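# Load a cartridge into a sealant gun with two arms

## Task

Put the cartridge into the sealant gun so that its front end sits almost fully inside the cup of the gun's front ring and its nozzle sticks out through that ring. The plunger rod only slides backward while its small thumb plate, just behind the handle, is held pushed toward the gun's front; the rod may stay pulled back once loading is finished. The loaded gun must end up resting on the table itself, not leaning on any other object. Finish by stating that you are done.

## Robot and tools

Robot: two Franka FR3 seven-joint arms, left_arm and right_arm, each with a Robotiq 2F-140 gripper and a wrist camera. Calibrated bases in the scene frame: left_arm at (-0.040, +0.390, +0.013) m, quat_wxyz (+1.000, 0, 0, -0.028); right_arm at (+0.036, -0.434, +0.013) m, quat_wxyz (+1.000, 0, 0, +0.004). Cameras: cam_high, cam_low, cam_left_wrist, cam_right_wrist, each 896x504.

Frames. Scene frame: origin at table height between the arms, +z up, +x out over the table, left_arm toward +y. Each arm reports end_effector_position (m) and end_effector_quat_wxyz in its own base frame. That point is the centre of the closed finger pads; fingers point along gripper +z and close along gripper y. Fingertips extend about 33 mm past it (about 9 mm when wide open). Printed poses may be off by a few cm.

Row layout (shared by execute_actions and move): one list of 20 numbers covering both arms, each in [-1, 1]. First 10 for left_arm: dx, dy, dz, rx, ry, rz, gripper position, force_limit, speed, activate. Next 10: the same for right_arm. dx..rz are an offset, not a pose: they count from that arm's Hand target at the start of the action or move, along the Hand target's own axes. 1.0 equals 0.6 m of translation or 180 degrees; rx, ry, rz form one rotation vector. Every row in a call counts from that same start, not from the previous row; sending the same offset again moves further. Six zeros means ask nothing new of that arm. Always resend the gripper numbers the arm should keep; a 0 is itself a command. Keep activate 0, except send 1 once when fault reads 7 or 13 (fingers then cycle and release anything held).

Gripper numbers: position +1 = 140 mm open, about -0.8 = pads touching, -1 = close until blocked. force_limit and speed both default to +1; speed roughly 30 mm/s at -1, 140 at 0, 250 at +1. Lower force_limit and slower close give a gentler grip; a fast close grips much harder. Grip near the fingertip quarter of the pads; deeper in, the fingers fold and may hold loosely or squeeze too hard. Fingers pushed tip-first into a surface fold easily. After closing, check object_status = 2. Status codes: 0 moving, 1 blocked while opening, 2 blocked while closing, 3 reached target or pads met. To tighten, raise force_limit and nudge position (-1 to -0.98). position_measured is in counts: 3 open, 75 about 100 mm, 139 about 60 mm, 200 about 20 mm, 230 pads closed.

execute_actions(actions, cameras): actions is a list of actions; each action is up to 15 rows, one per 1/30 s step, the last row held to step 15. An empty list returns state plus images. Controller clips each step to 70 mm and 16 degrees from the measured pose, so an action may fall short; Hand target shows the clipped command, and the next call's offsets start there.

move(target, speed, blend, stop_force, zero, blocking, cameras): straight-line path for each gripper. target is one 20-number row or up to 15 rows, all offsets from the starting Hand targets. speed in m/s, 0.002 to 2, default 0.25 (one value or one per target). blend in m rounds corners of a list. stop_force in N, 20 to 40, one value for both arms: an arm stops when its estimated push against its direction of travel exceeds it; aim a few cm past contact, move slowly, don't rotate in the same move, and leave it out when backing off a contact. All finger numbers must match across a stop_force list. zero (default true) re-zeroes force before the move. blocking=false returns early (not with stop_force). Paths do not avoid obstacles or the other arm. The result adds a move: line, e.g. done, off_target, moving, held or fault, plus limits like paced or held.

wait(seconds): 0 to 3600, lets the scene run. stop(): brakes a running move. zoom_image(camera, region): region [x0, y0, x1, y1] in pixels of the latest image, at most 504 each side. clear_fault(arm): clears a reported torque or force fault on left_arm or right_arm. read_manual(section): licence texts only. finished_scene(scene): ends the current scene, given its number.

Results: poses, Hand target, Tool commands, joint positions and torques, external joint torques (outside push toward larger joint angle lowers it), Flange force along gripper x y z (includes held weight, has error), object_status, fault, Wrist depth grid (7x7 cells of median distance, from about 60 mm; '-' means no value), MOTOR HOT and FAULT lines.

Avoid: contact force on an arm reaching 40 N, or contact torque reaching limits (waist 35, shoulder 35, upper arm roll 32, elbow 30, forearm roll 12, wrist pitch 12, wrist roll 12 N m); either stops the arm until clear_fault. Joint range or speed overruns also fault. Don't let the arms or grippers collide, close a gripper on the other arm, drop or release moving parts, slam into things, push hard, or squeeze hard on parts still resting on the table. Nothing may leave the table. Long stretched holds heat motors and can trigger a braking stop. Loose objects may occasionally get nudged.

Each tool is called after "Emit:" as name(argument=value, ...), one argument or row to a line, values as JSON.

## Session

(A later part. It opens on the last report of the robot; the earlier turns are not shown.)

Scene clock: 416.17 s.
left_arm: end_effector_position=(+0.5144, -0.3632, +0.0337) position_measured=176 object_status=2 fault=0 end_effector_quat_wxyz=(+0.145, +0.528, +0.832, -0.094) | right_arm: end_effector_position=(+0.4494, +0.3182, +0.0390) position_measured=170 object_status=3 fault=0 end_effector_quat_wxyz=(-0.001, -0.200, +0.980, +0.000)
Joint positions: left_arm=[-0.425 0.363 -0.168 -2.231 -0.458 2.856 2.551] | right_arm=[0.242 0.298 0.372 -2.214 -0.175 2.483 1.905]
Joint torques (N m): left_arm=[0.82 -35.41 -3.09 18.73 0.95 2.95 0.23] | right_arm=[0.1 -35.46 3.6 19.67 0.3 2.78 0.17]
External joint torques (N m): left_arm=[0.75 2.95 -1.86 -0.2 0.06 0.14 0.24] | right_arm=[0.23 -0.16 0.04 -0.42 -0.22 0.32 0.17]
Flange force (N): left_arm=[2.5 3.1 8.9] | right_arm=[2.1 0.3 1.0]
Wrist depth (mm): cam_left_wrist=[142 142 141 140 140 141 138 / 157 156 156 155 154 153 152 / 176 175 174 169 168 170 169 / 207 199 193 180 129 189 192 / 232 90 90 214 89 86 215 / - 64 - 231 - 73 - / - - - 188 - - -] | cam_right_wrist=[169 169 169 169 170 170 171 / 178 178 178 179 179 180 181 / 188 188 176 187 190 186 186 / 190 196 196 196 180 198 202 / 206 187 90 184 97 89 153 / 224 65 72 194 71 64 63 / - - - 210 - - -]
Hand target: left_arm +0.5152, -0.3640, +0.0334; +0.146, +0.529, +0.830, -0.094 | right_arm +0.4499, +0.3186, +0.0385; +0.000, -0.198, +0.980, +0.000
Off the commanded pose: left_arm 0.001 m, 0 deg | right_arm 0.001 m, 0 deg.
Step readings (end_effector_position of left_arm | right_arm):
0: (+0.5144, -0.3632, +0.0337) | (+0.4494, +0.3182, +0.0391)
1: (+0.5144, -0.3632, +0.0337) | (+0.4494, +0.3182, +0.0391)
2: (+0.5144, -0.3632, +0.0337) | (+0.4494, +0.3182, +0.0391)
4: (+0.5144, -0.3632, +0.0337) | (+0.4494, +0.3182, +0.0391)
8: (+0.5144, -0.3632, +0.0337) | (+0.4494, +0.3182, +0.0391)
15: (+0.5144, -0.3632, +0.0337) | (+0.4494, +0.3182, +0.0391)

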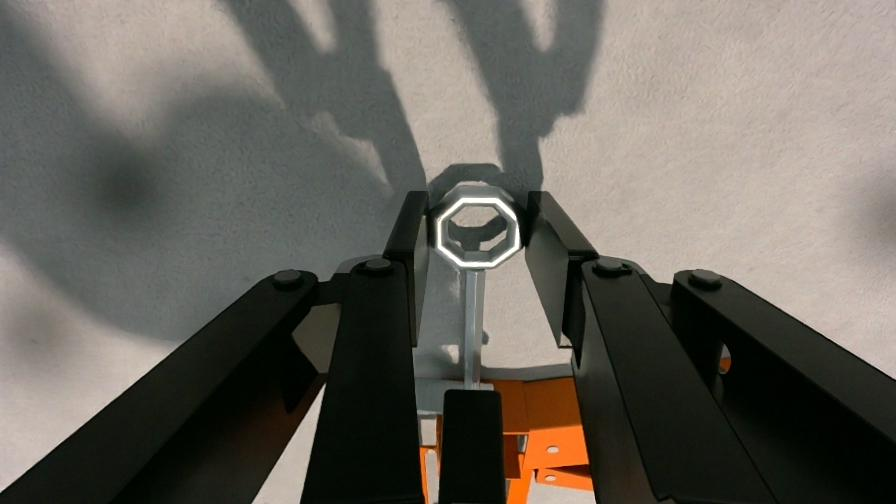

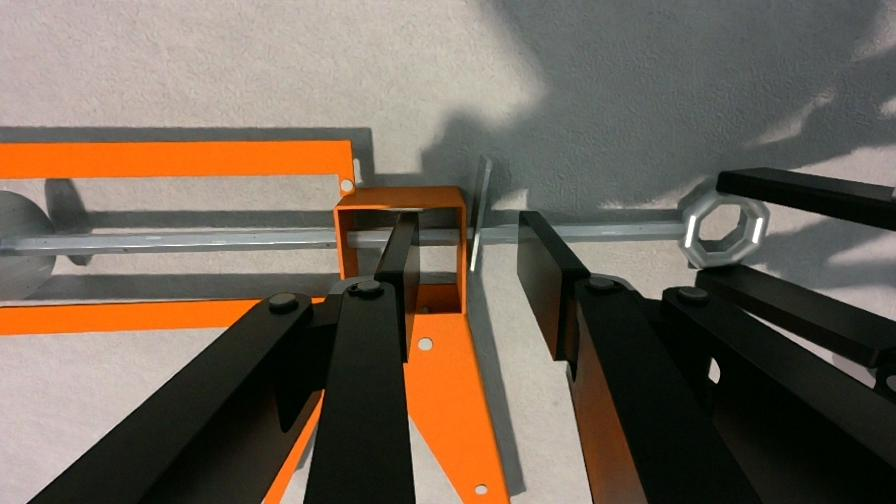

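Emit:
execute_actions(
  actions=[
    [[0,0,0,0,0,0,-1,-0.1,-1,0,0,0,0.001,0,0,0,-1,-1,-1,0]],
    [[0,0,0,0,0,0,-1,-0.1,-1,0,0,0,0,0,0,0,-1,-1,-1,0]],
    [[0,0,0,0,0,0,-1,-0.1,-1,0,0,0,0,0,0,0,-1,-1,-1,0]],
    [[0,0,0,0,0,0,-1,-0.1,-1,0,0,0,0,0,0,0,-1,-1,-1,0]],
  ],
  cameras=["cam_left_wrist","cam_right_wrist"],
)

Emit:
zoom_image(
  camera="cam_left_wrist",
  region=[390, 340, 550, 500],
)

Emit:
zoom_image(
  camera="cam_right_wrist",
  region=[380, 160, 580, 300],
)

Scene clock: 429.40 s.
left_arm: end_effector_position=(+0.5144, -0.3634, +0.0337) position_measured=176 object_status=2 fault=0 end_effector_quat_wxyz=(+0.145, +0.528, +0.832, -0.094) | right_arm: end_effector_position=(+0.4497, +0.3178, +0.0386) position_measured=223 object_status=2 fault=0 end_effector_quat_wxyz=(-0.001, -0.200, +0.980, -0.001)
Joint positions: left_arm=[-0.425 0.363 -0.169 -2.23 -0.458 2.856 2.551] | right_arm=[0.245 0.299 0.368 -2.214 -0.175 2.484 1.906]
Joint torques (N m): left_arm=[0.89 -36.11 -2.88 18.63 0.97 2.88 0.17] | right_arm=[0.1 -34.54 3.91 19.86 0.53 3.43 0.13]
External joint torques (N m): left_arm=[1.07 2.15 -1.43 -0.24 0.07 0.09 0.18] | right_arm=[-0.03 0.7 0.16 -0.09 0.01 0.99 0.13]
External joint torques at the end of the 1st action: left_arm=[0.79 2.69 -1.7 0.01 0.07 0.17 0.22] | right_arm=[0.2 -0.08 -0.35 -0.39 -0.3 0.36 0.16]
External joint torques at the end of the 2nd action: left_arm=[0.67 2.33 -1.64 -0.3 0.08 0 0.23] | right_arm=[-1.31 -0.24 -0.17 -0.48 -0.36 0.13 0.26]
External joint torques at the end of the 3rd action: left_arm=[0.86 2.21 -1.63 -0.21 0.1 0.08 0.23] | right_arm=[0.05 0.69 0.3 -0.15 0.03 0.98 0.13]
Flange force (N): left_arm=[3.0 2.7 6.3] | right_arm=[0.1 0.3 3.6]
Flange force at the end of the 1st action (N): left_arm=[2.0 3.3 8.4] | right_arm=[1.6 0.1 1.6]
Flange force at the end of the 2nd action (N): left_arm=[2.6 2.4 6.7] | right_arm=[2.5 -1.8 0.1]
Flange force at the end of the 3rd action (N): left_arm=[2.9 2.6 6.6] | right_arm=[0.4 0.4 3.5]
Wrist depth (mm): cam_left_wrist=[142 142 141 140 140 141 137 / 157 156 156 155 155 152 152 / 175 174 174 169 168 170 170 / 206 199 193 176 128 189 192 / 232 90 90 219 89 86 215 / - 64 - 235 - 73 - / - - - 210 - - -] | cam_right_wrist=[168 168 168 169 169 170 171 / 177 177 178 179 179 179 180 / 187 188 175 187 190 188 185 / 189 195 195 150 201 193 203 / 207 207 86 85 94 210 156 / 226 222 69 - - 67 145 / - - - - - 67 -]
Hand target: left_arm +0.5152, -0.3640, +0.0334; +0.146, +0.529, +0.830, -0.094 | right_arm +0.4499, +0.3186, +0.0379; +0.000, -0.198, +0.980, +0.000
Off the commanded pose: left_arm 0.001 m, 0 deg | right_arm 0.001 m, 0 deg.
Step readings (end_effector_position of left_arm | right_arm; steps 1 to 15: 1st action; 16 to 30: 2nd action; 31 to 45: 3rd action; 46 to 60: 4th action):
0: (+0.5144, -0.3632, +0.0337) | (+0.4494, +0.3182, +0.0390)
1: (+0.5144, -0.3632, +0.0337) | (+0.4494, +0.3182, +0.0390)
2: (+0.5144, -0.3632, +0.0337) | (+0.4495, +0.3182, +0.0390)
4: (+0.5144, -0.3632, +0.0337) | (+0.4494, +0.3182, +0.0388)
8: (+0.5144, -0.3632, +0.0337) | (+0.4495, +0.3182, +0.0386)
15: (+0.5144, -0.3632, +0.0337) | (+0.4495, +0.3183, +0.0386)
16: (+0.5144, -0.3632, +0.0337) | (+0.4495, +0.3183, +0.0386)
17: (+0.5144, -0.3632, +0.0337) | (+0.4495, +0.3183, +0.0386)
19: (+0.5144, -0.3632, +0.0337) | (+0.4495, +0.3183, +0.0386)
23: (+0.5144, -0.3632, +0.0337) | (+0.4495, +0.3183, +0.0386)
30: (+0.5144, -0.3635, +0.0337) | (+0.4491, +0.3191, +0.0386)
31: (+0.5144, -0.3635, +0.0337) | (+0.4492, +0.3189, +0.0386)
32: (+0.5144, -0.3635, +0.0337) | (+0.4493, +0.3188, +0.0386)
34: (+0.5144, -0.3635, +0.0337) | (+0.4496, +0.3181, +0.0386)
38: (+0.5144, -0.3634, +0.0337) | (+0.4497, +0.3178, +0.0386)
45: (+0.5144, -0.3634, +0.0337) | (+0.4497, +0.3178, +0.0386)
46: (+0.5144, -0.3634, +0.0337) | (+0.4497, +0.3178, +0.0386)
47: (+0.5144, -0.3634, +0.0337) | (+0.4497, +0.3178, +0.0386)
49: (+0.5144, -0.3634, +0.0337) | (+0.4497, +0.3178, +0.0386)
53: (+0.5144, -0.3634, +0.0337) | (+0.4497, +0.3178, +0.0386)
60: (+0.5144, -0.3634, +0.0337) | (+0.4497, +0.3178, +0.0386)

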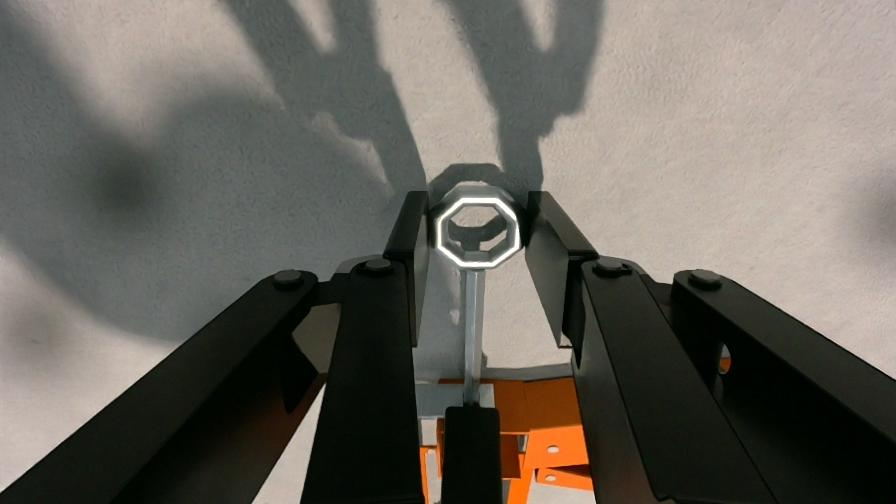

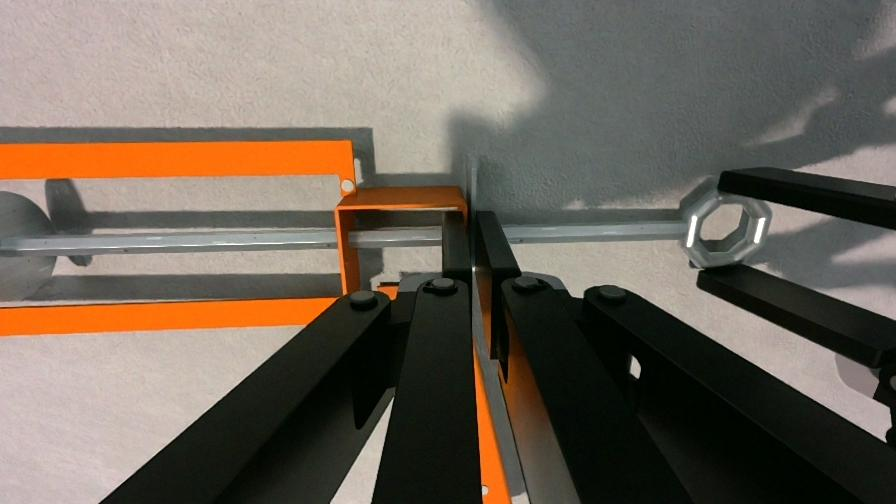

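Scaled by 3.150 from the camera's image (finer frame: 1280x720).

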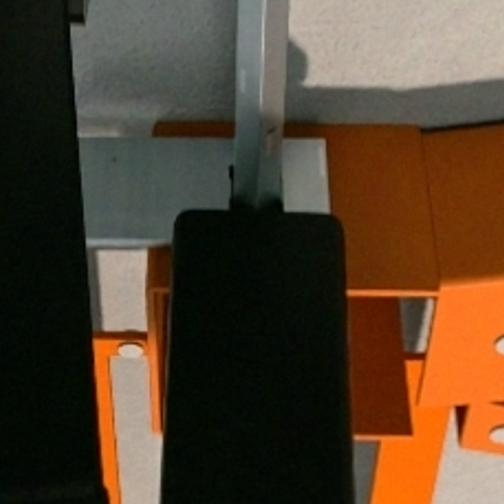

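Scaled by 2.520 from the camera's image (finer frame: 1280x720).

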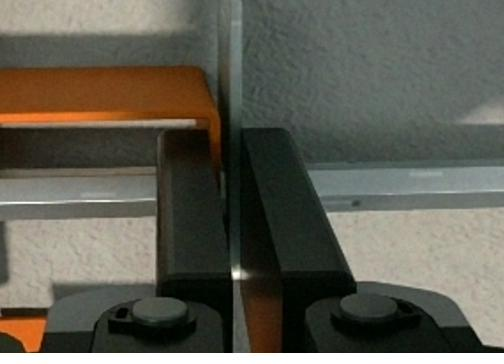

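Emit:
execute_actions(
  actions=[
    [[0,0,0,0,0,0,-1,-0.1,-1,0,0,0,0,0,0,0,-0.98,-0.1,-1,0]],
    [[-0.0054,0,-0.0149,0,0,0,-1,-0.1,-1,0,0,0,-0.0083,0,0,0,-0.98,-0.1,-1,0]],
    [[-0.0054,0,-0.0149,0,0,0,-1,-0.1,-1,0,0,0,-0.0083,0,0,0,-0.98,-0.1,-1,0]],
  ],
  cameras=["cam_left_wrist","cam_right_wrist","cam_low"],
)

Emit:
zoom_image(
  camera="cam_low",
  region=[180, 280, 420, 400],
)

Scene clock: 454.13 s.
left_arm: end_effector_position=(+0.5142, -0.3618, +0.0477) position_measured=176 object_status=2 fault=0 end_effector_quat_wxyz=(+0.144, +0.529, +0.831, -0.094) | right_arm: end_effector_position=(+0.4498, +0.3190, +0.0480) position_measured=223 object_status=2 fault=0 end_effector_quat_wxyz=(+0.001, -0.199, +0.980, -0.001)
Joint positions: left_arm=[-0.438 0.328 -0.15 -2.234 -0.447 2.823 2.539] | right_arm=[0.243 0.279 0.373 -2.213 -0.165 2.468 1.904]
Joint velocities: left_arm=[within noise] | right_arm=[-0.001 -0.001 0 0 0 -0.001 -0.004]
Joint torques (N m): left_arm=[-0.41 -39.1 -2.7 20.11 1.23 2.72 -0.25] | right_arm=[-1.02 -34.93 3.89 20.13 0.8 2.71 -0.23]
External joint torques (N m): left_arm=[-0.38 -1.41 -1.67 0.86 0.36 -0.08 -0.24] | right_arm=[-1.02 -0.16 0.47 -0.12 0.26 0.26 -0.23]
External joint torques at the end of the 1st action: left_arm=[0.89 2.02 -1.57 -0.18 0.09 0.07 0.25] | right_arm=[0.17 0.73 0.32 -0.19 0.02 0.96 0.09]
External joint torques at the end of the 2nd action: left_arm=[0.06 -1.16 -2.12 0.55 0.36 -0.16 -0.16] | right_arm=[-0.64 -0.72 0.34 0.03 0.29 0.24 -0.04]
Flange force (N): left_arm=[-1.3 -1.2 -2.6] | right_arm=[2.0 -2.1 -1.1]
Flange force at the end of the 1st action (N): left_arm=[3.0 2.5 6.1] | right_arm=[0.4 0.5 3.5]
Flange force at the end of the 2nd action (N): left_arm=[0.8 -1.0 -2.2] | right_arm=[2.6 -1.5 -2.0]
Wrist depth (mm): cam_left_wrist=[155 155 154 153 152 151 151 / 172 168 170 169 169 167 166 / 192 192 190 185 184 187 186 / 219 211 210 181 119 206 211 / 254 85 90 234 89 86 233 / - 64 - 242 - 73 - / - - - 211 - - -] | cam_right_wrist=[176 176 177 177 177 178 179 / 186 187 187 187 188 188 188 / 197 197 196 196 199 197 154 / 205 209 205 150 212 185 212 / 216 218 86 85 94 177 156 / 239 65 69 - - 67 237 / - - - - - 67 -]
Hand target: left_arm +0.5152, -0.3639, +0.0524; +0.146, +0.529, +0.830, -0.094 | right_arm +0.4499, +0.3186, +0.0478; +0.000, -0.198, +0.980, +0.000
Off the commanded pose: left_arm 0.005 m, 0 deg | right_arm 0.000 m, 0 deg.
Step readings (end_effector_position of left_arm | right_arm; steps 1 to 15: 1st action; 16 to 30: 2nd action; 31 to 45: 3rd action):
0: (+0.5144, -0.3634, +0.0337) | (+0.4497, +0.3178, +0.0386)
1: (+0.5144, -0.3634, +0.0337) | (+0.4497, +0.3178, +0.0386)
2: (+0.5144, -0.3634, +0.0337) | (+0.4497, +0.3178, +0.0386)
4: (+0.5144, -0.3634, +0.0337) | (+0.4497, +0.3178, +0.0386)
8: (+0.5144, -0.3634, +0.0337) | (+0.4497, +0.3178, +0.0386)
15: (+0.5144, -0.3634, +0.0337) | (+0.4497, +0.3178, +0.0386)
16: (+0.5144, -0.3634, +0.0338) | (+0.4497, +0.3177, +0.0387)
17: (+0.5142, -0.3633, +0.0346) | (+0.4496, +0.3179, +0.0392)
19: (+0.5148, -0.3628, +0.0372) | (+0.4500, +0.3182, +0.0410)
23: (+0.5152, -0.3626, +0.0393) | (+0.4503, +0.3183, +0.0424)
30: (+0.5146, -0.3626, +0.0392) | (+0.4499, +0.3183, +0.0423)
31: (+0.5144, -0.3625, +0.0394) | (+0.4497, +0.3184, +0.0424)
32: (+0.5139, -0.3623, +0.0407) | (+0.4494, +0.3187, +0.0433)
34: (+0.5148, -0.3618, +0.0446) | (+0.4501, +0.3189, +0.0459)
38: (+0.5154, -0.3615, +0.0478) | (+0.4506, +0.3190, +0.0481)
45: (+0.5144, -0.3617, +0.0477) | (+0.4500, +0.3190, +0.0480)
Images, in order (width x height): cam_low 896x504, cam_left_wrist 896x504, cam_right_wrist 896x504.

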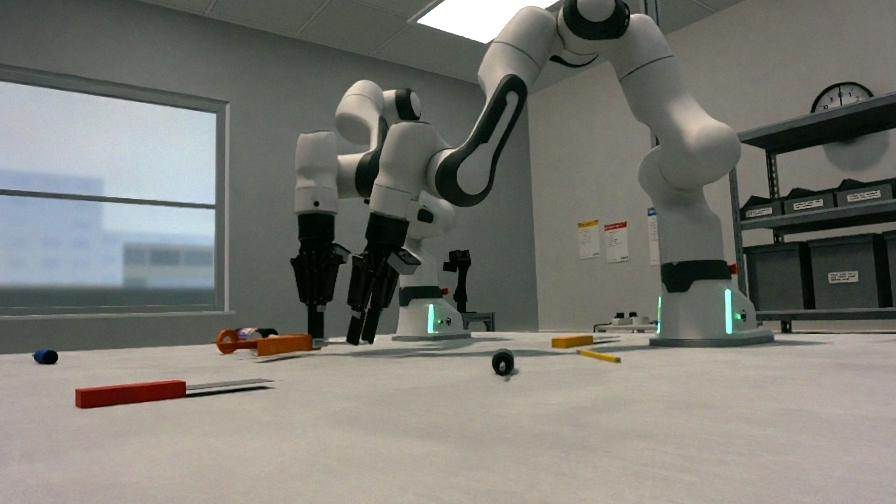

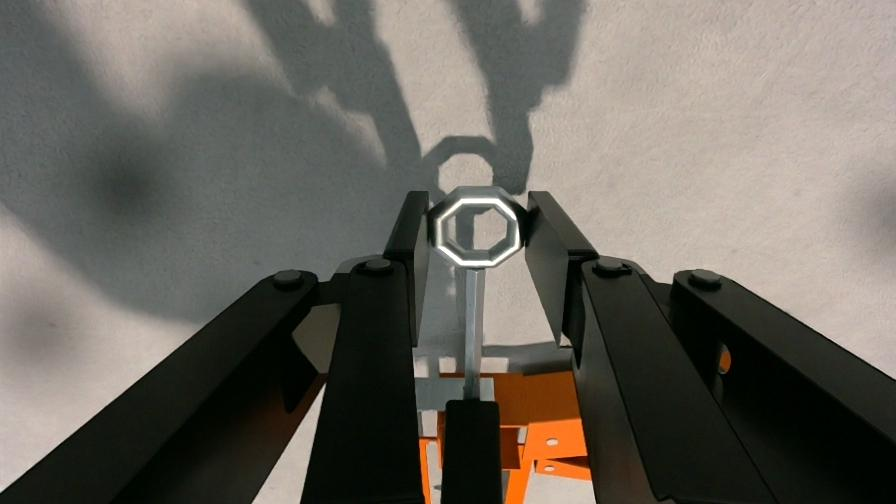

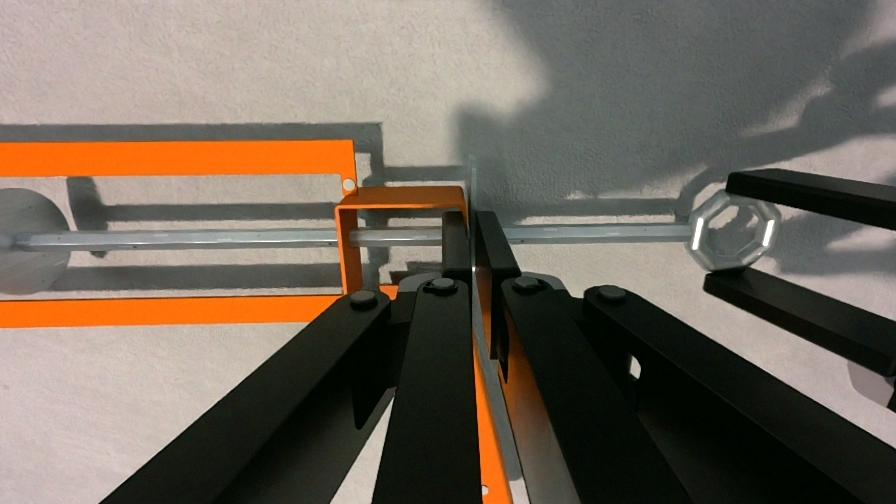

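Scaled by 2.100 from the camera's image (finer frame: 1280x720).

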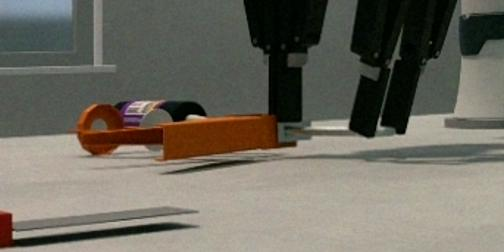

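Emit:
move(
  target=[0.0783,0,-0.0285,0,0,0,-1,-0.1,-1,0,0,0,0,0,0,0,-0.98,-0.1,-1,0],
  speed=0.06,
  cameras=["cam_left_wrist","cam_right_wrist"],
)

Scene clock: 470.67 s.
left_arm: end_effector_position=(+0.4919, -0.3175, +0.0481) position_measured=176 object_status=2 fault=0 end_effector_quat_wxyz=(+0.141, +0.527, +0.833, -0.095) | right_arm: end_effector_position=(+0.4485, +0.3210, +0.0487) position_measured=223 object_status=2 fault=0 end_effector_quat_wxyz=(+0.001, -0.201, +0.980, +0.000)
Joint positions: left_arm=[-0.338 0.238 -0.209 -2.366 -0.522 2.843 2.646] | right_arm=[0.243 0.278 0.378 -2.212 -0.164 2.467 1.902]
Joint velocities: left_arm=[0.001 0 -0.001 -0.001 -0.002 0.001 0.005] | right_arm=[within noise]
Joint torques (N m): left_arm=[0.94 -35.27 -2.99 18.37 0.47 2.8 0.35] | right_arm=[-1.78 -34.27 2.54 19.87 0.44 2.77 -0.02]
External joint torques (N m): left_arm=[0.84 -1.25 -2.02 -0.16 -0.4 0.08 0.36] | right_arm=[-1.82 0.46 -0.96 -0.37 -0.1 0.33 -0.02]
Flange force (N): left_arm=[6.9 -2.6 -2.3] | right_arm=[0.7 -3.1 1.6]
Wrist depth (mm): cam_left_wrist=[157 156 155 155 153 152 151 / - 173 171 170 172 168 166 / 199 193 191 186 184 185 186 / 221 218 211 181 119 210 210 / 256 90 90 239 89 86 240 / - 64 - 281 - 73 - / - - - 259 - - -] | cam_right_wrist=[177 177 178 178 178 179 179 / 187 187 188 188 189 189 189 / 169 198 194 197 200 200 199 / 205 205 206 150 213 213 186 / 217 219 86 85 94 221 228 / 239 65 69 - - 67 242 / - - - - - 67 -]
Hand target: left_arm +0.4941, -0.3186, +0.0524; +0.146, +0.529, +0.830, -0.094 | right_arm +0.4499, +0.3186, +0.0478; +0.000, -0.198, +0.980, +0.000
Off the commanded pose: left_arm 0.005 m, 1 deg | right_arm 0.003 m, 0 deg.
move: off_target (left_arm)

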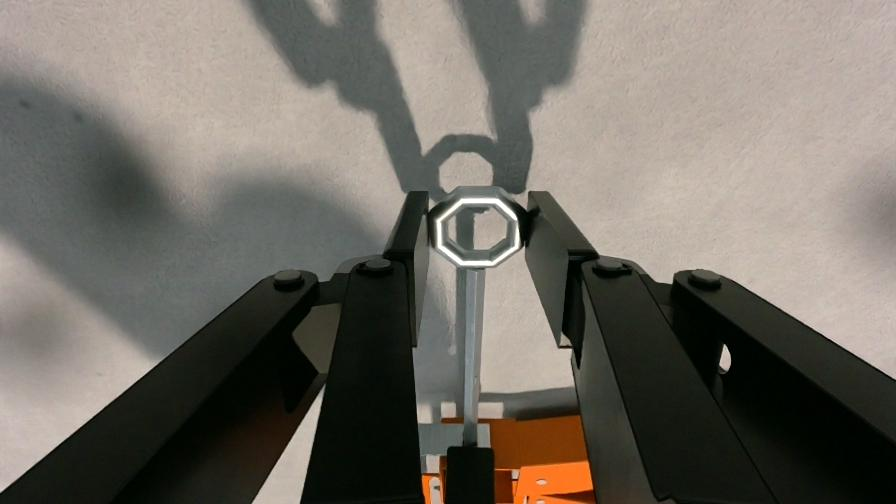

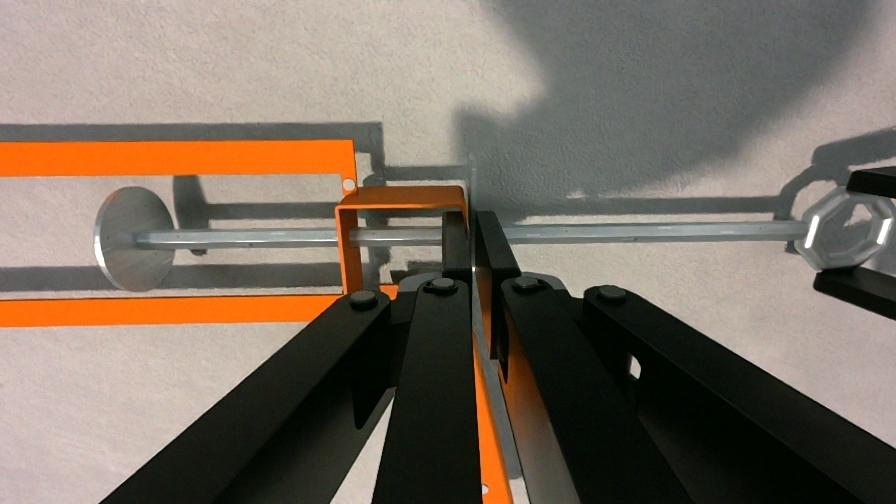

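Emit:
move(
  target=[0.1096,0,-0.0399,0,0,0,-1,-0.1,-1,0,0,0,0,0,0,0,-0.98,-0.1,-1,0],
  speed=0.06,
  cameras=["cam_left_wrist","cam_right_wrist"],
)

Scene clock: 479.17 s.
left_arm: end_effector_position=(+0.4630, -0.2550, +0.0493) position_measured=176 object_status=2 fault=0 end_effector_quat_wxyz=(+0.142, +0.525, +0.834, -0.095) | right_arm: end_effector_position=(+0.4491, +0.3213, +0.0496) position_measured=223 object_status=2 fault=0 end_effector_quat_wxyz=(+0.001, -0.201, +0.980, +0.000)
Joint positions: left_arm=[-0.213 0.115 -0.267 -2.527 -0.677 2.848 2.852] | right_arm=[0.243 0.277 0.378 -2.211 -0.164 2.466 1.902]
Joint velocities: left_arm=[0 0 -0.001 0.001 -0.001 0.001 0.006] | right_arm=[within noise]
Joint torques (N m): left_arm=[1 -30.07 -2.08 17.46 0.73 2.48 0.54] | right_arm=[-1.75 -33.68 2.49 19.29 0.42 2.49 -0.05]
External joint torques (N m): left_arm=[0.96 -1.19 -1.5 -0.26 -0.15 -0.09 0.55] | right_arm=[-1.82 1.17 -1.03 -1.05 -0.11 0.03 -0.05]
Flange force (N): left_arm=[5.4 -2.9 -2.6] | right_arm=[0.9 -3.2 2.7]
Wrist depth (mm): cam_left_wrist=[158 157 157 156 155 154 152 / 175 174 173 172 171 170 168 / 196 195 194 188 186 189 188 / 223 220 213 181 119 208 212 / 251 90 90 235 89 86 236 / - 64 - 285 - 73 - / - - - 329 - - -] | cam_right_wrist=[178 177 178 178 179 180 180 / 187 188 189 189 189 190 191 / 199 199 173 199 201 201 202 / 211 211 192 150 213 213 215 / 219 225 86 85 94 224 229 / 241 65 69 - - 67 242 / - - - - - 67 -]
Hand target: left_arm +0.4645, -0.2552, +0.0523; +0.146, +0.529, +0.830, -0.094 | right_arm +0.4499, +0.3186, +0.0478; +0.000, -0.198, +0.980, +0.000
Off the commanded pose: left_arm 0.003 m, 1 deg | right_arm 0.003 m, 0 deg.
move: done

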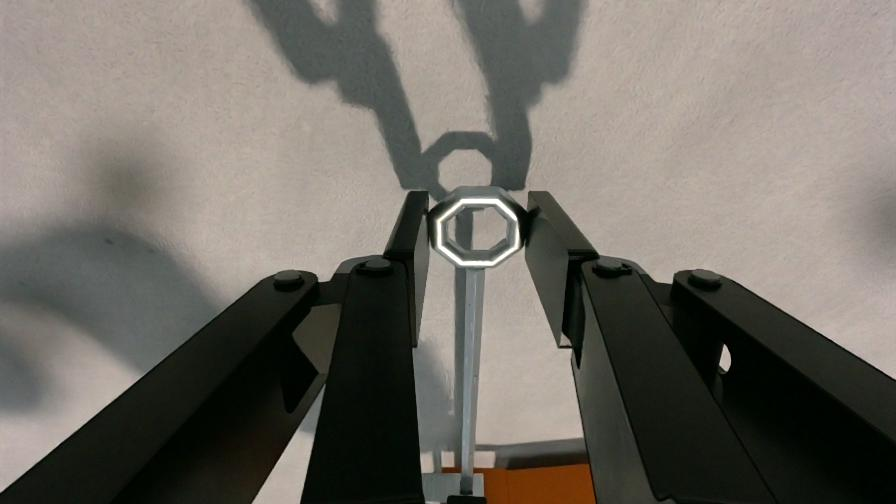

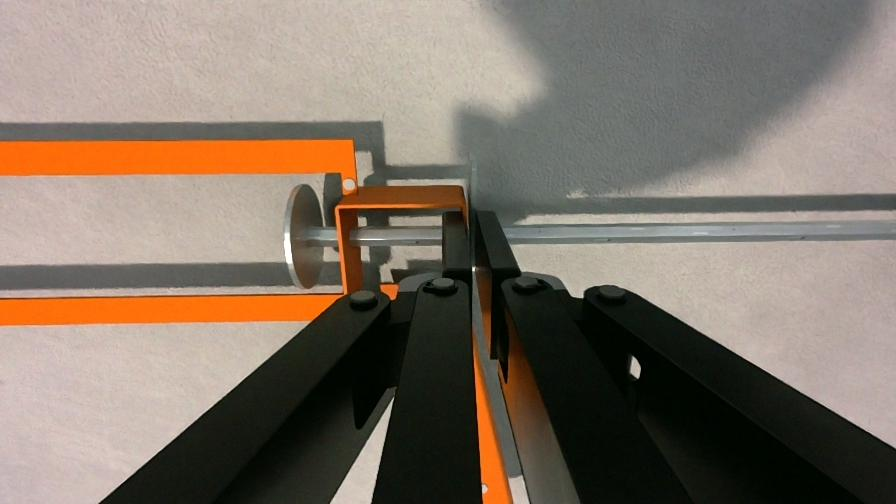

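Emit:
move(
  target=[0.0313,0,-0.0114,0,0,0,-1,-0.1,-1,0,0,0,0,0,0,0,-0.98,-0.1,-1,0],
  speed=0.04,
  cameras=["cam_left_wrist","cam_right_wrist"],
)

Emit:
zoom_image(
  camera="cam_right_wrist",
  region=[260, 160, 420, 320],
)

Scene clock: 486.60 s.
left_arm: end_effector_position=(+0.4561, -0.2387, +0.0508) position_measured=176 object_status=2 fault=0 end_effector_quat_wxyz=(+0.145, +0.526, +0.833, -0.094) | right_arm: end_effector_position=(+0.4492, +0.3229, +0.0504) position_measured=223 object_status=2 fault=0 end_effector_quat_wxyz=(+0.002, -0.202, +0.979, +0.001)
Joint positions: left_arm=[-0.189 0.08 -0.271 -2.566 -0.725 2.844 2.917] | right_arm=[0.243 0.277 0.38 -2.21 -0.164 2.467 1.902]
Joint velocities: left_arm=[0 0.001 0 0.001 -0.001 -0.001 0.005] | right_arm=[within noise]
Joint torques (N m): left_arm=[2.1 -28.52 -0.8 16.1 0.72 2.37 0.5] | right_arm=[-2.29 -33.36 1.55 18.68 0.12 2.35 -0.07]
External joint torques (N m): left_arm=[2.22 -1.04 -0.27 -1.4 -0.16 -0.14 0.51] | right_arm=[-2.33 1.3 -1.93 -1.6 -0.41 -0.1 -0.07]
Flange force (N): left_arm=[7.7 -2.6 -4.6] | right_arm=[1.9 -4.5 3.5]
Wrist depth (mm): cam_left_wrist=[159 159 158 157 156 156 154 / 176 175 175 174 173 169 170 / 197 193 195 189 188 189 191 / 224 217 215 177 119 212 215 / 259 90 90 244 89 86 240 / - 64 - 287 - 73 - / - - - 334 - - -] | cam_right_wrist=[177 178 179 179 180 181 182 / 188 188 189 189 190 191 191 / 199 199 192 198 201 202 203 / 211 212 209 150 214 215 216 / 226 225 86 85 94 224 230 / 242 65 69 - - 67 244 / - - - - - 67 -]
Hand target: left_arm +0.4561, -0.2371, +0.0523; +0.146, +0.529, +0.830, -0.094 | right_arm +0.4499, +0.3186, +0.0478; +0.000, -0.198, +0.980, +0.000
Off the commanded pose: left_arm 0.002 m, 0 deg | right_arm 0.005 m, 0 deg.
move: done

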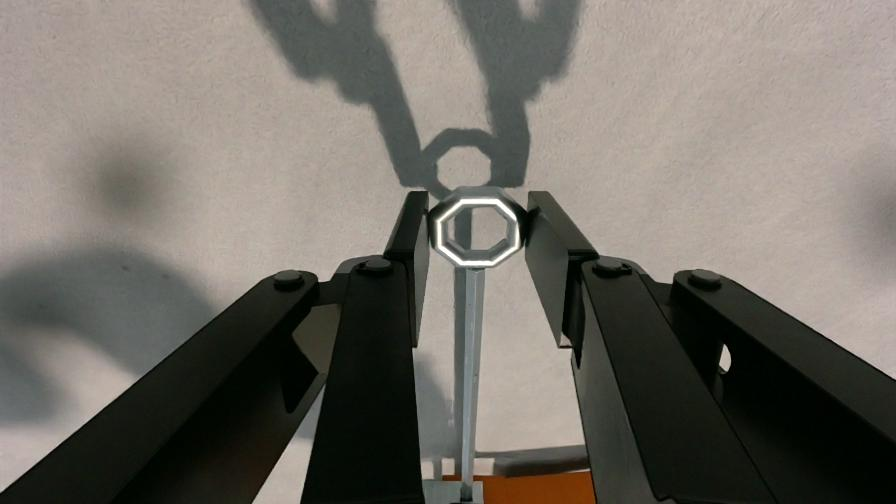

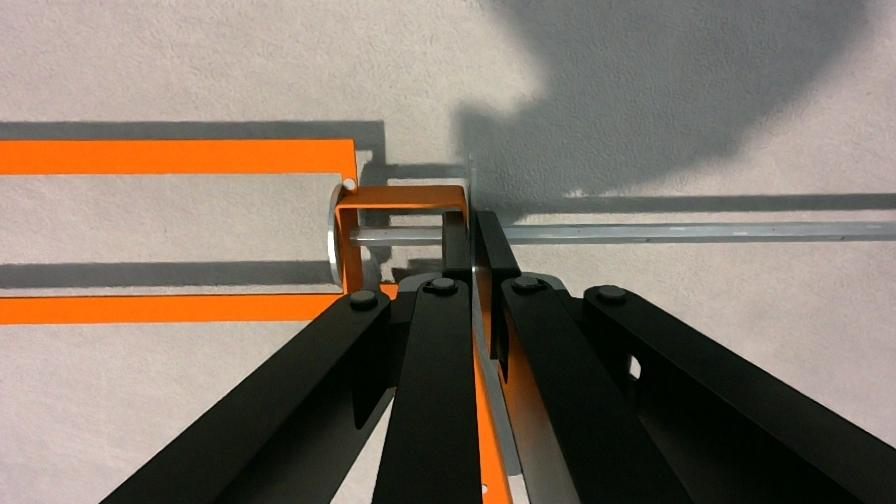

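Scaled by 3.150 from the camera's image (finer frame: 1280x720).

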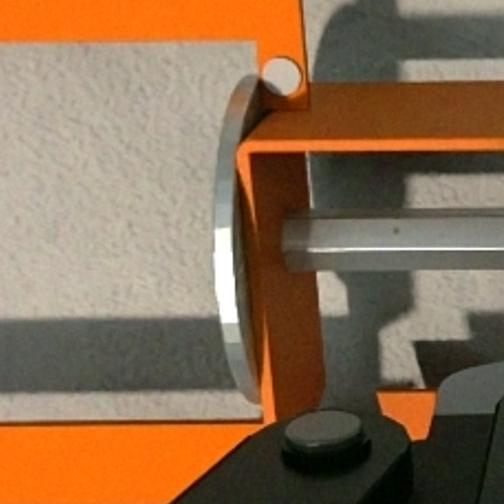

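Emit:
move(
  target=[
    [-0.0046,0,-0.0125,0,0,0,-1,-0.1,-1,0,0,0,-0.0133,0,0,0,-0.98,-0.1,-1,0],
    [-0.0195,-0.101,-0.0072,-0.0185,0,-0.0509,-1,-0.1,-1,0,0.031,-0.0091,-0.0133,0,0,-0.0542,-0.98,-0.1,-1,0],
  ],
  speed=0.05,
  blend=0.003,
  cameras=["cam_high","cam_left_wrist","cam_right_wrist"],
)

Scene clock: 550.27 s.
left_arm: end_effector_position=(+0.4041, -0.2729, +0.0594) position_measured=176 object_status=2 fault=0 end_effector_quat_wxyz=(+0.153, +0.462, +0.870, -0.083) | right_arm: end_effector_position=(+0.4312, +0.3087, +0.0553) position_measured=223 object_status=2 fault=0 end_effector_quat_wxyz=(-0.002, -0.280, +0.960, +0.000)
Joint positions: left_arm=[-0.284 -0.024 -0.355 -2.7 -0.757 2.96 2.635] | right_arm=[0.166 0.22 0.452 -2.28 -0.153 2.468 1.732]
Joint velocities: left_arm=[0 -0.001 0 0.002 0 -0.001 -0.004] | right_arm=[within noise]
Joint torques (N m): left_arm=[1.34 -22.98 0.05 15.29 1.15 2.94 -0.49] | right_arm=[-2.64 -33.15 1.73 20.36 -0.24 2.9 -0.33]
External joint torques (N m): left_arm=[1.41 0.23 -0.04 -1.64 0.24 0.2 -0.48] | right_arm=[-2.68 -1.24 -1.46 0.09 -0.76 0.45 -0.33]
Flange force (N): left_arm=[-1.1 -1.1 -3.3] | right_arm=[3.6 -5.1 -1.2]
Wrist depth (mm): cam_left_wrist=[167 166 166 165 162 164 164 / 182 185 184 183 186 181 180 / 213 207 205 194 198 202 201 / 229 233 227 177 119 224 223 / 272 84 90 259 89 86 261 / - 64 - 314 - 73 - / - - - 338 - - -] | cam_right_wrist=[183 184 184 184 184 185 186 / 191 192 193 195 195 196 196 / 205 204 173 203 207 206 207 / 217 217 215 150 219 219 220 / 232 232 86 85 94 228 235 / 246 65 69 - - 67 248 / - - - - - 67 -]
Hand target: left_arm +0.4052, -0.2713, +0.0604; +0.154, +0.457, +0.872, -0.081 | right_arm +0.4349, +0.3063, +0.0558; +0.000, -0.281, +0.960, +0.000
Off the commanded pose: left_arm 0.002 m, 1 deg | right_arm 0.004 m, 0 deg.
move: off_target (right_arm)

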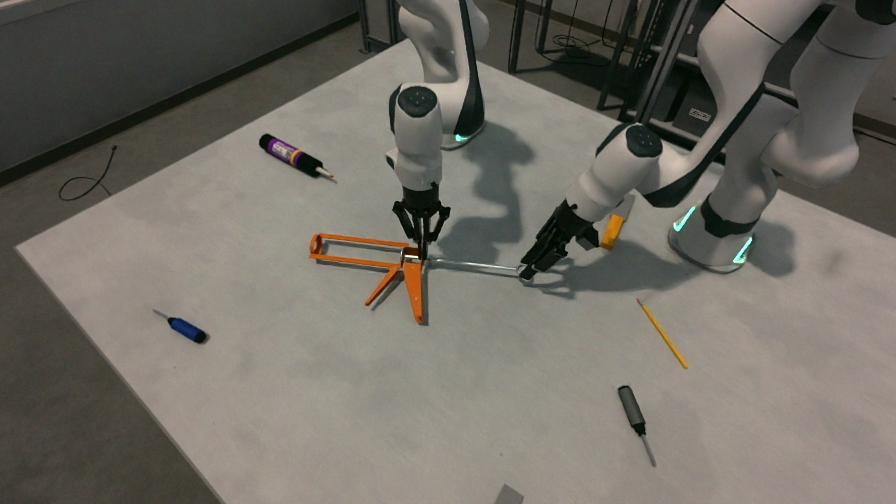

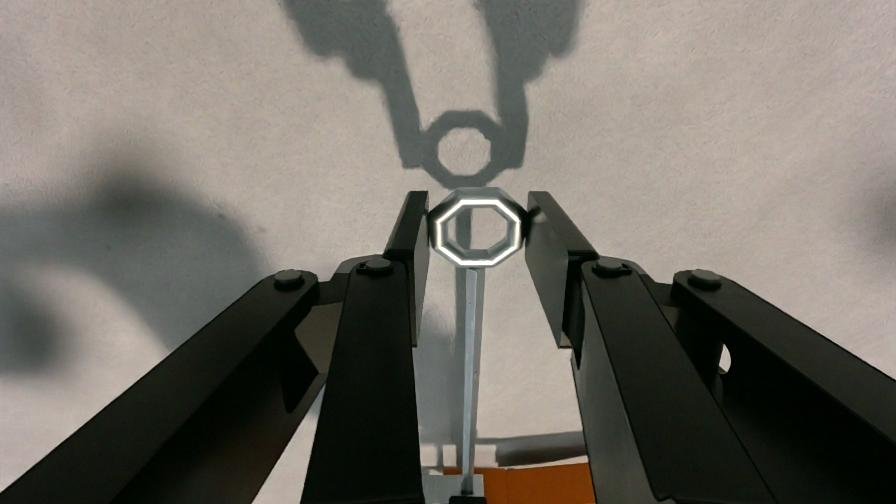

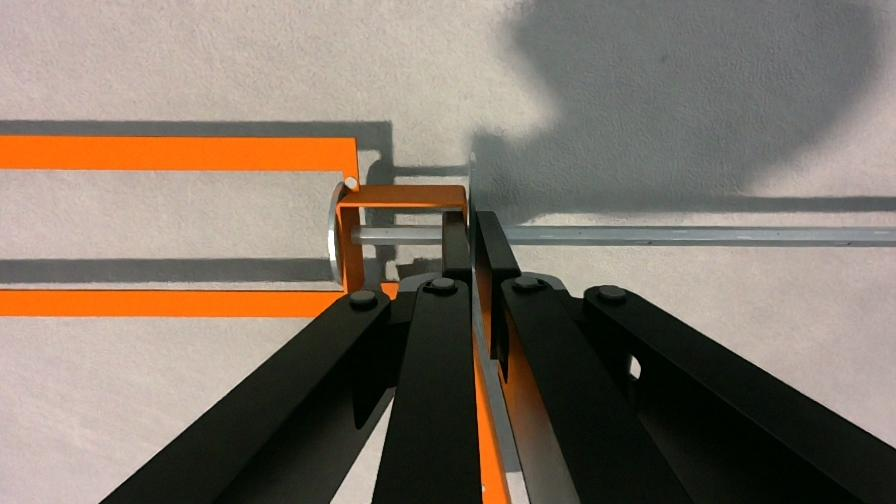

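Emit:
move(
  target=[
    [-0.01,-0.1022,0.0037,-0.0185,0,-0.0509,-1,-0.1,-1,0,0.0321,-0.0037,0,0,0,-0.0542,-0.98,-0.1,-1,0],
    [-0.031,-0.2022,0.0113,-0.037,0,-0.1018,-1,-0.1,-1,0,0.0642,-0.0074,0,0,0,-0.1084,-0.98,-0.1,-1,0],
    [-0.0625,-0.2982,0.0228,-0.0556,0,-0.1527,-1,-0.1,-1,0,0.0963,-0.0111,0,0,0,-0.1626,-0.98,-0.1,-1,0],
  ],
  speed=0.06,
  blend=0.005,
  cameras=["cam_high","cam_left_wrist","cam_right_wrist"],
)

Scene clock: 574.70 s.
left_arm: end_effector_position=(+0.2809, -0.4062, +0.0608) position_measured=231 object_status=3 fault=0 end_effector_quat_wxyz=(+0.170, +0.226, +0.958, -0.040) | right_arm: end_effector_position=(+0.3858, +0.2671, +0.0525) position_measured=223 object_status=2 fault=0 end_effector_quat_wxyz=(-0.007, -0.512, +0.859, +0.000)
Joint positions: left_arm=[0.468 -0.323 -1.644 -2.693 -0.476 2.96 1.27] | right_arm=[-0.015 0.074 0.613 -2.484 -0.074 2.53 1.155]
Joint velocities: left_arm=[0.001 0.001 0 0 -0.001 -0.001 -0.005] | right_arm=[0.001 0 0.001 0.001 0 0.001 -0.006]
Joint torques (N m): left_arm=[1.01 4.79 6.42 16.13 -0.27 2.85 -0.16] | right_arm=[-0.54 -27.18 2.29 20.68 0.68 3.36 -0.42]
External joint torques (N m): left_arm=[1.04 -0.21 -1.47 0.28 -0.46 -0.31 -0.15] | right_arm=[-0.61 -3.12 0.96 1.13 0.24 0.89 -0.42]
Flange force (N): left_arm=[0.0 0.0 0.0] | right_arm=[8.3 3.1 -9.3]
Wrist depth (mm): cam_left_wrist=[171 171 170 169 169 167 166 / 190 189 188 187 187 185 184 / 213 212 211 200 208 207 206 / 243 240 234 117 229 234 227 / 281 272 80 - 88 255 277 / 322 - 68 - - - 305 / - - - - - - -] | cam_right_wrist=[182 182 182 182 183 182 183 / 192 192 192 191 193 192 192 / 202 202 171 201 203 203 204 / 215 216 213 134 215 216 215 / 229 229 86 85 94 223 230 / 244 65 69 - - 67 242 / - - - - - 67 -]
Hand target: left_arm +0.2809, -0.4060, +0.0606; +0.169, +0.222, +0.960, -0.040 | right_arm +0.3898, +0.2695, +0.0558; +0.000, -0.514, +0.858, +0.000
Off the commanded pose: left_arm 0.000 m, 1 deg | right_arm 0.006 m, 1 deg.
move: off_target (right_arm)

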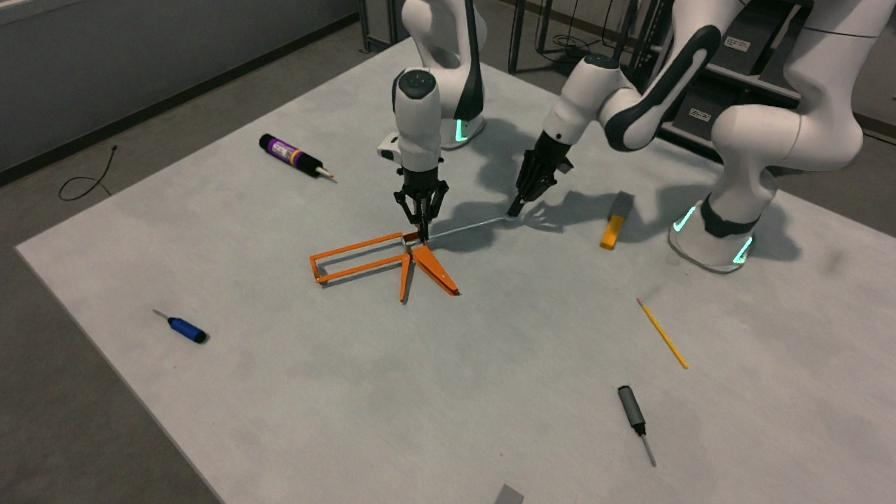

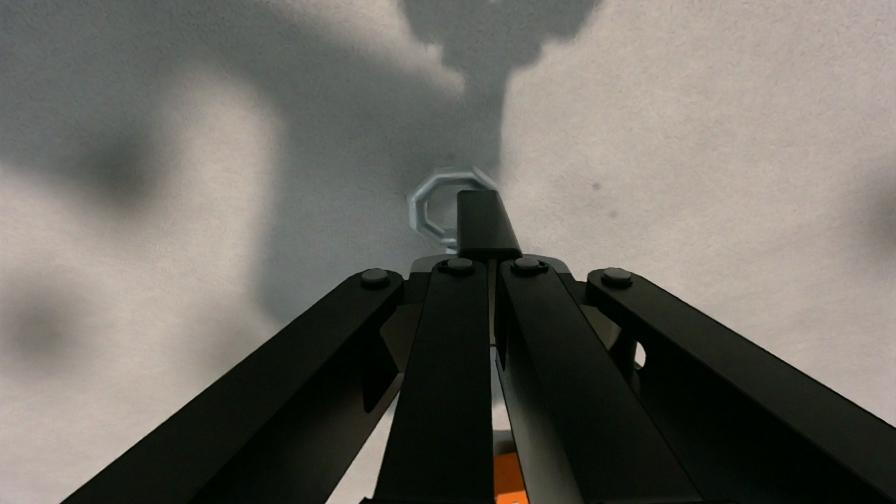

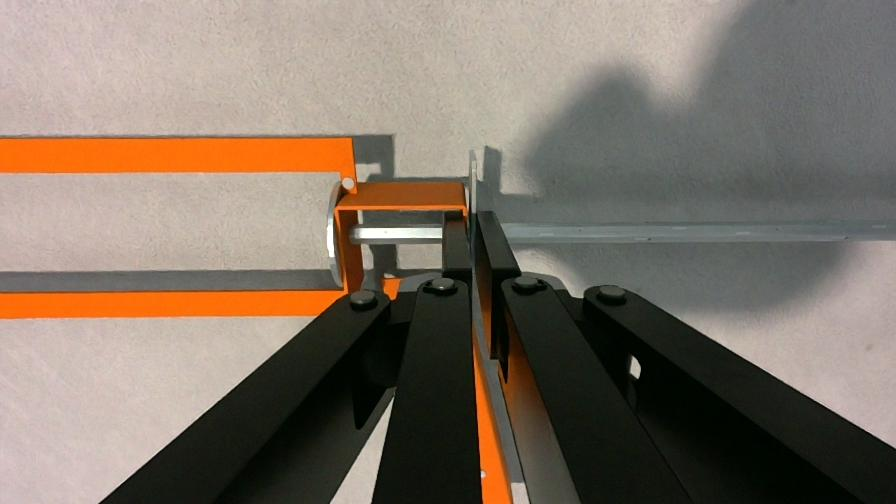

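Emit:
move(
  target=[0,0,-0.15,0,0,0,-1,-0.1,-1,0,0,0,0,0,0,0,-0.98,-0.1,-1,0],
  speed=0.1,
  cameras=["cam_high","cam_left_wrist","cam_right_wrist"],
)

Scene clock: 586.60 s.
left_arm: end_effector_position=(+0.2535, -0.3942, +0.1456) position_measured=231 object_status=3 fault=0 end_effector_quat_wxyz=(+0.170, +0.218, +0.960, -0.042) | right_arm: end_effector_position=(+0.3857, +0.2671, +0.0525) position_measured=223 object_status=2 fault=0 end_effector_quat_wxyz=(-0.007, -0.512, +0.859, +0.000)
Joint positions: left_arm=[-0.116 -0.577 -1.074 -2.717 -0.585 2.633 1.319] | right_arm=[-0.015 0.074 0.613 -2.484 -0.073 2.53 1.153]
Joint velocities: left_arm=[0 -0.001 -0.001 0 0.002 -0.004 -0.001] | right_arm=[within noise]
Joint torques (N m): left_arm=[0.19 -2.38 10.62 17.89 1.12 2.75 0.21] | right_arm=[-0.29 -27.15 2.05 20.69 0.67 3.36 -0.31]
External joint torques (N m): left_arm=[0.23 0.16 -0.35 -0.64 0.6 -0.41 0.22] | right_arm=[-0.42 -3.11 0.65 1.23 0.23 0.92 -0.31]
Flange force (N): left_arm=[-0.9 -0.2 1.1] | right_arm=[7.5 3.0 -8.7]
Wrist depth (mm): cam_left_wrist=[248 252 247 250 245 247 242 / 270 274 266 267 270 269 263 / 316 307 313 297 303 301 298 / 351 349 339 117 334 343 340 / 405 393 79 - 88 369 392 / 467 - 68 - - - 428 / - - - - - - -] | cam_right_wrist=[182 182 183 182 182 183 183 / 191 192 192 192 192 193 193 / 202 203 171 201 203 204 204 / 215 215 213 134 215 216 216 / 228 228 86 85 94 224 229 / 245 65 69 - - 67 241 / - - - - - 67 -]
Hand target: left_arm +0.2532, -0.3924, +0.1452; +0.169, +0.222, +0.960, -0.040 | right_arm +0.3898, +0.2695, +0.0558; +0.000, -0.514, +0.858, +0.000
Off the commanded pose: left_arm 0.002 m, 1 deg | right_arm 0.006 m, 1 deg.
move: done

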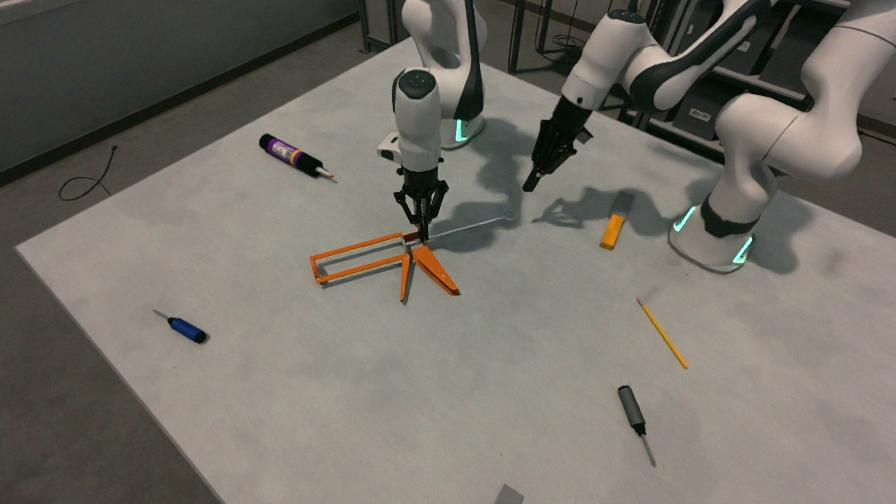

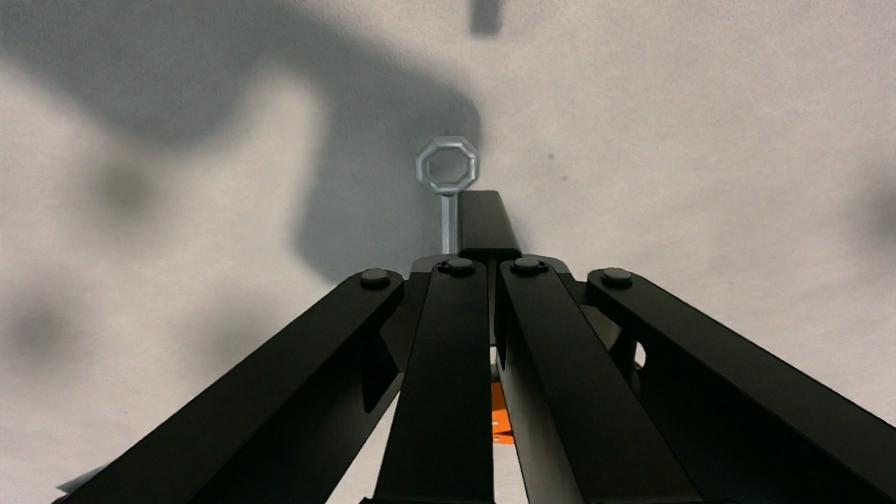

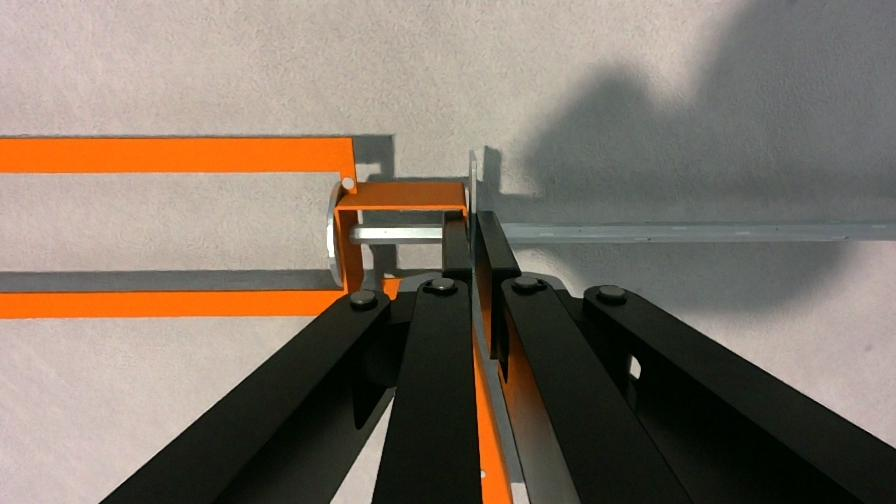

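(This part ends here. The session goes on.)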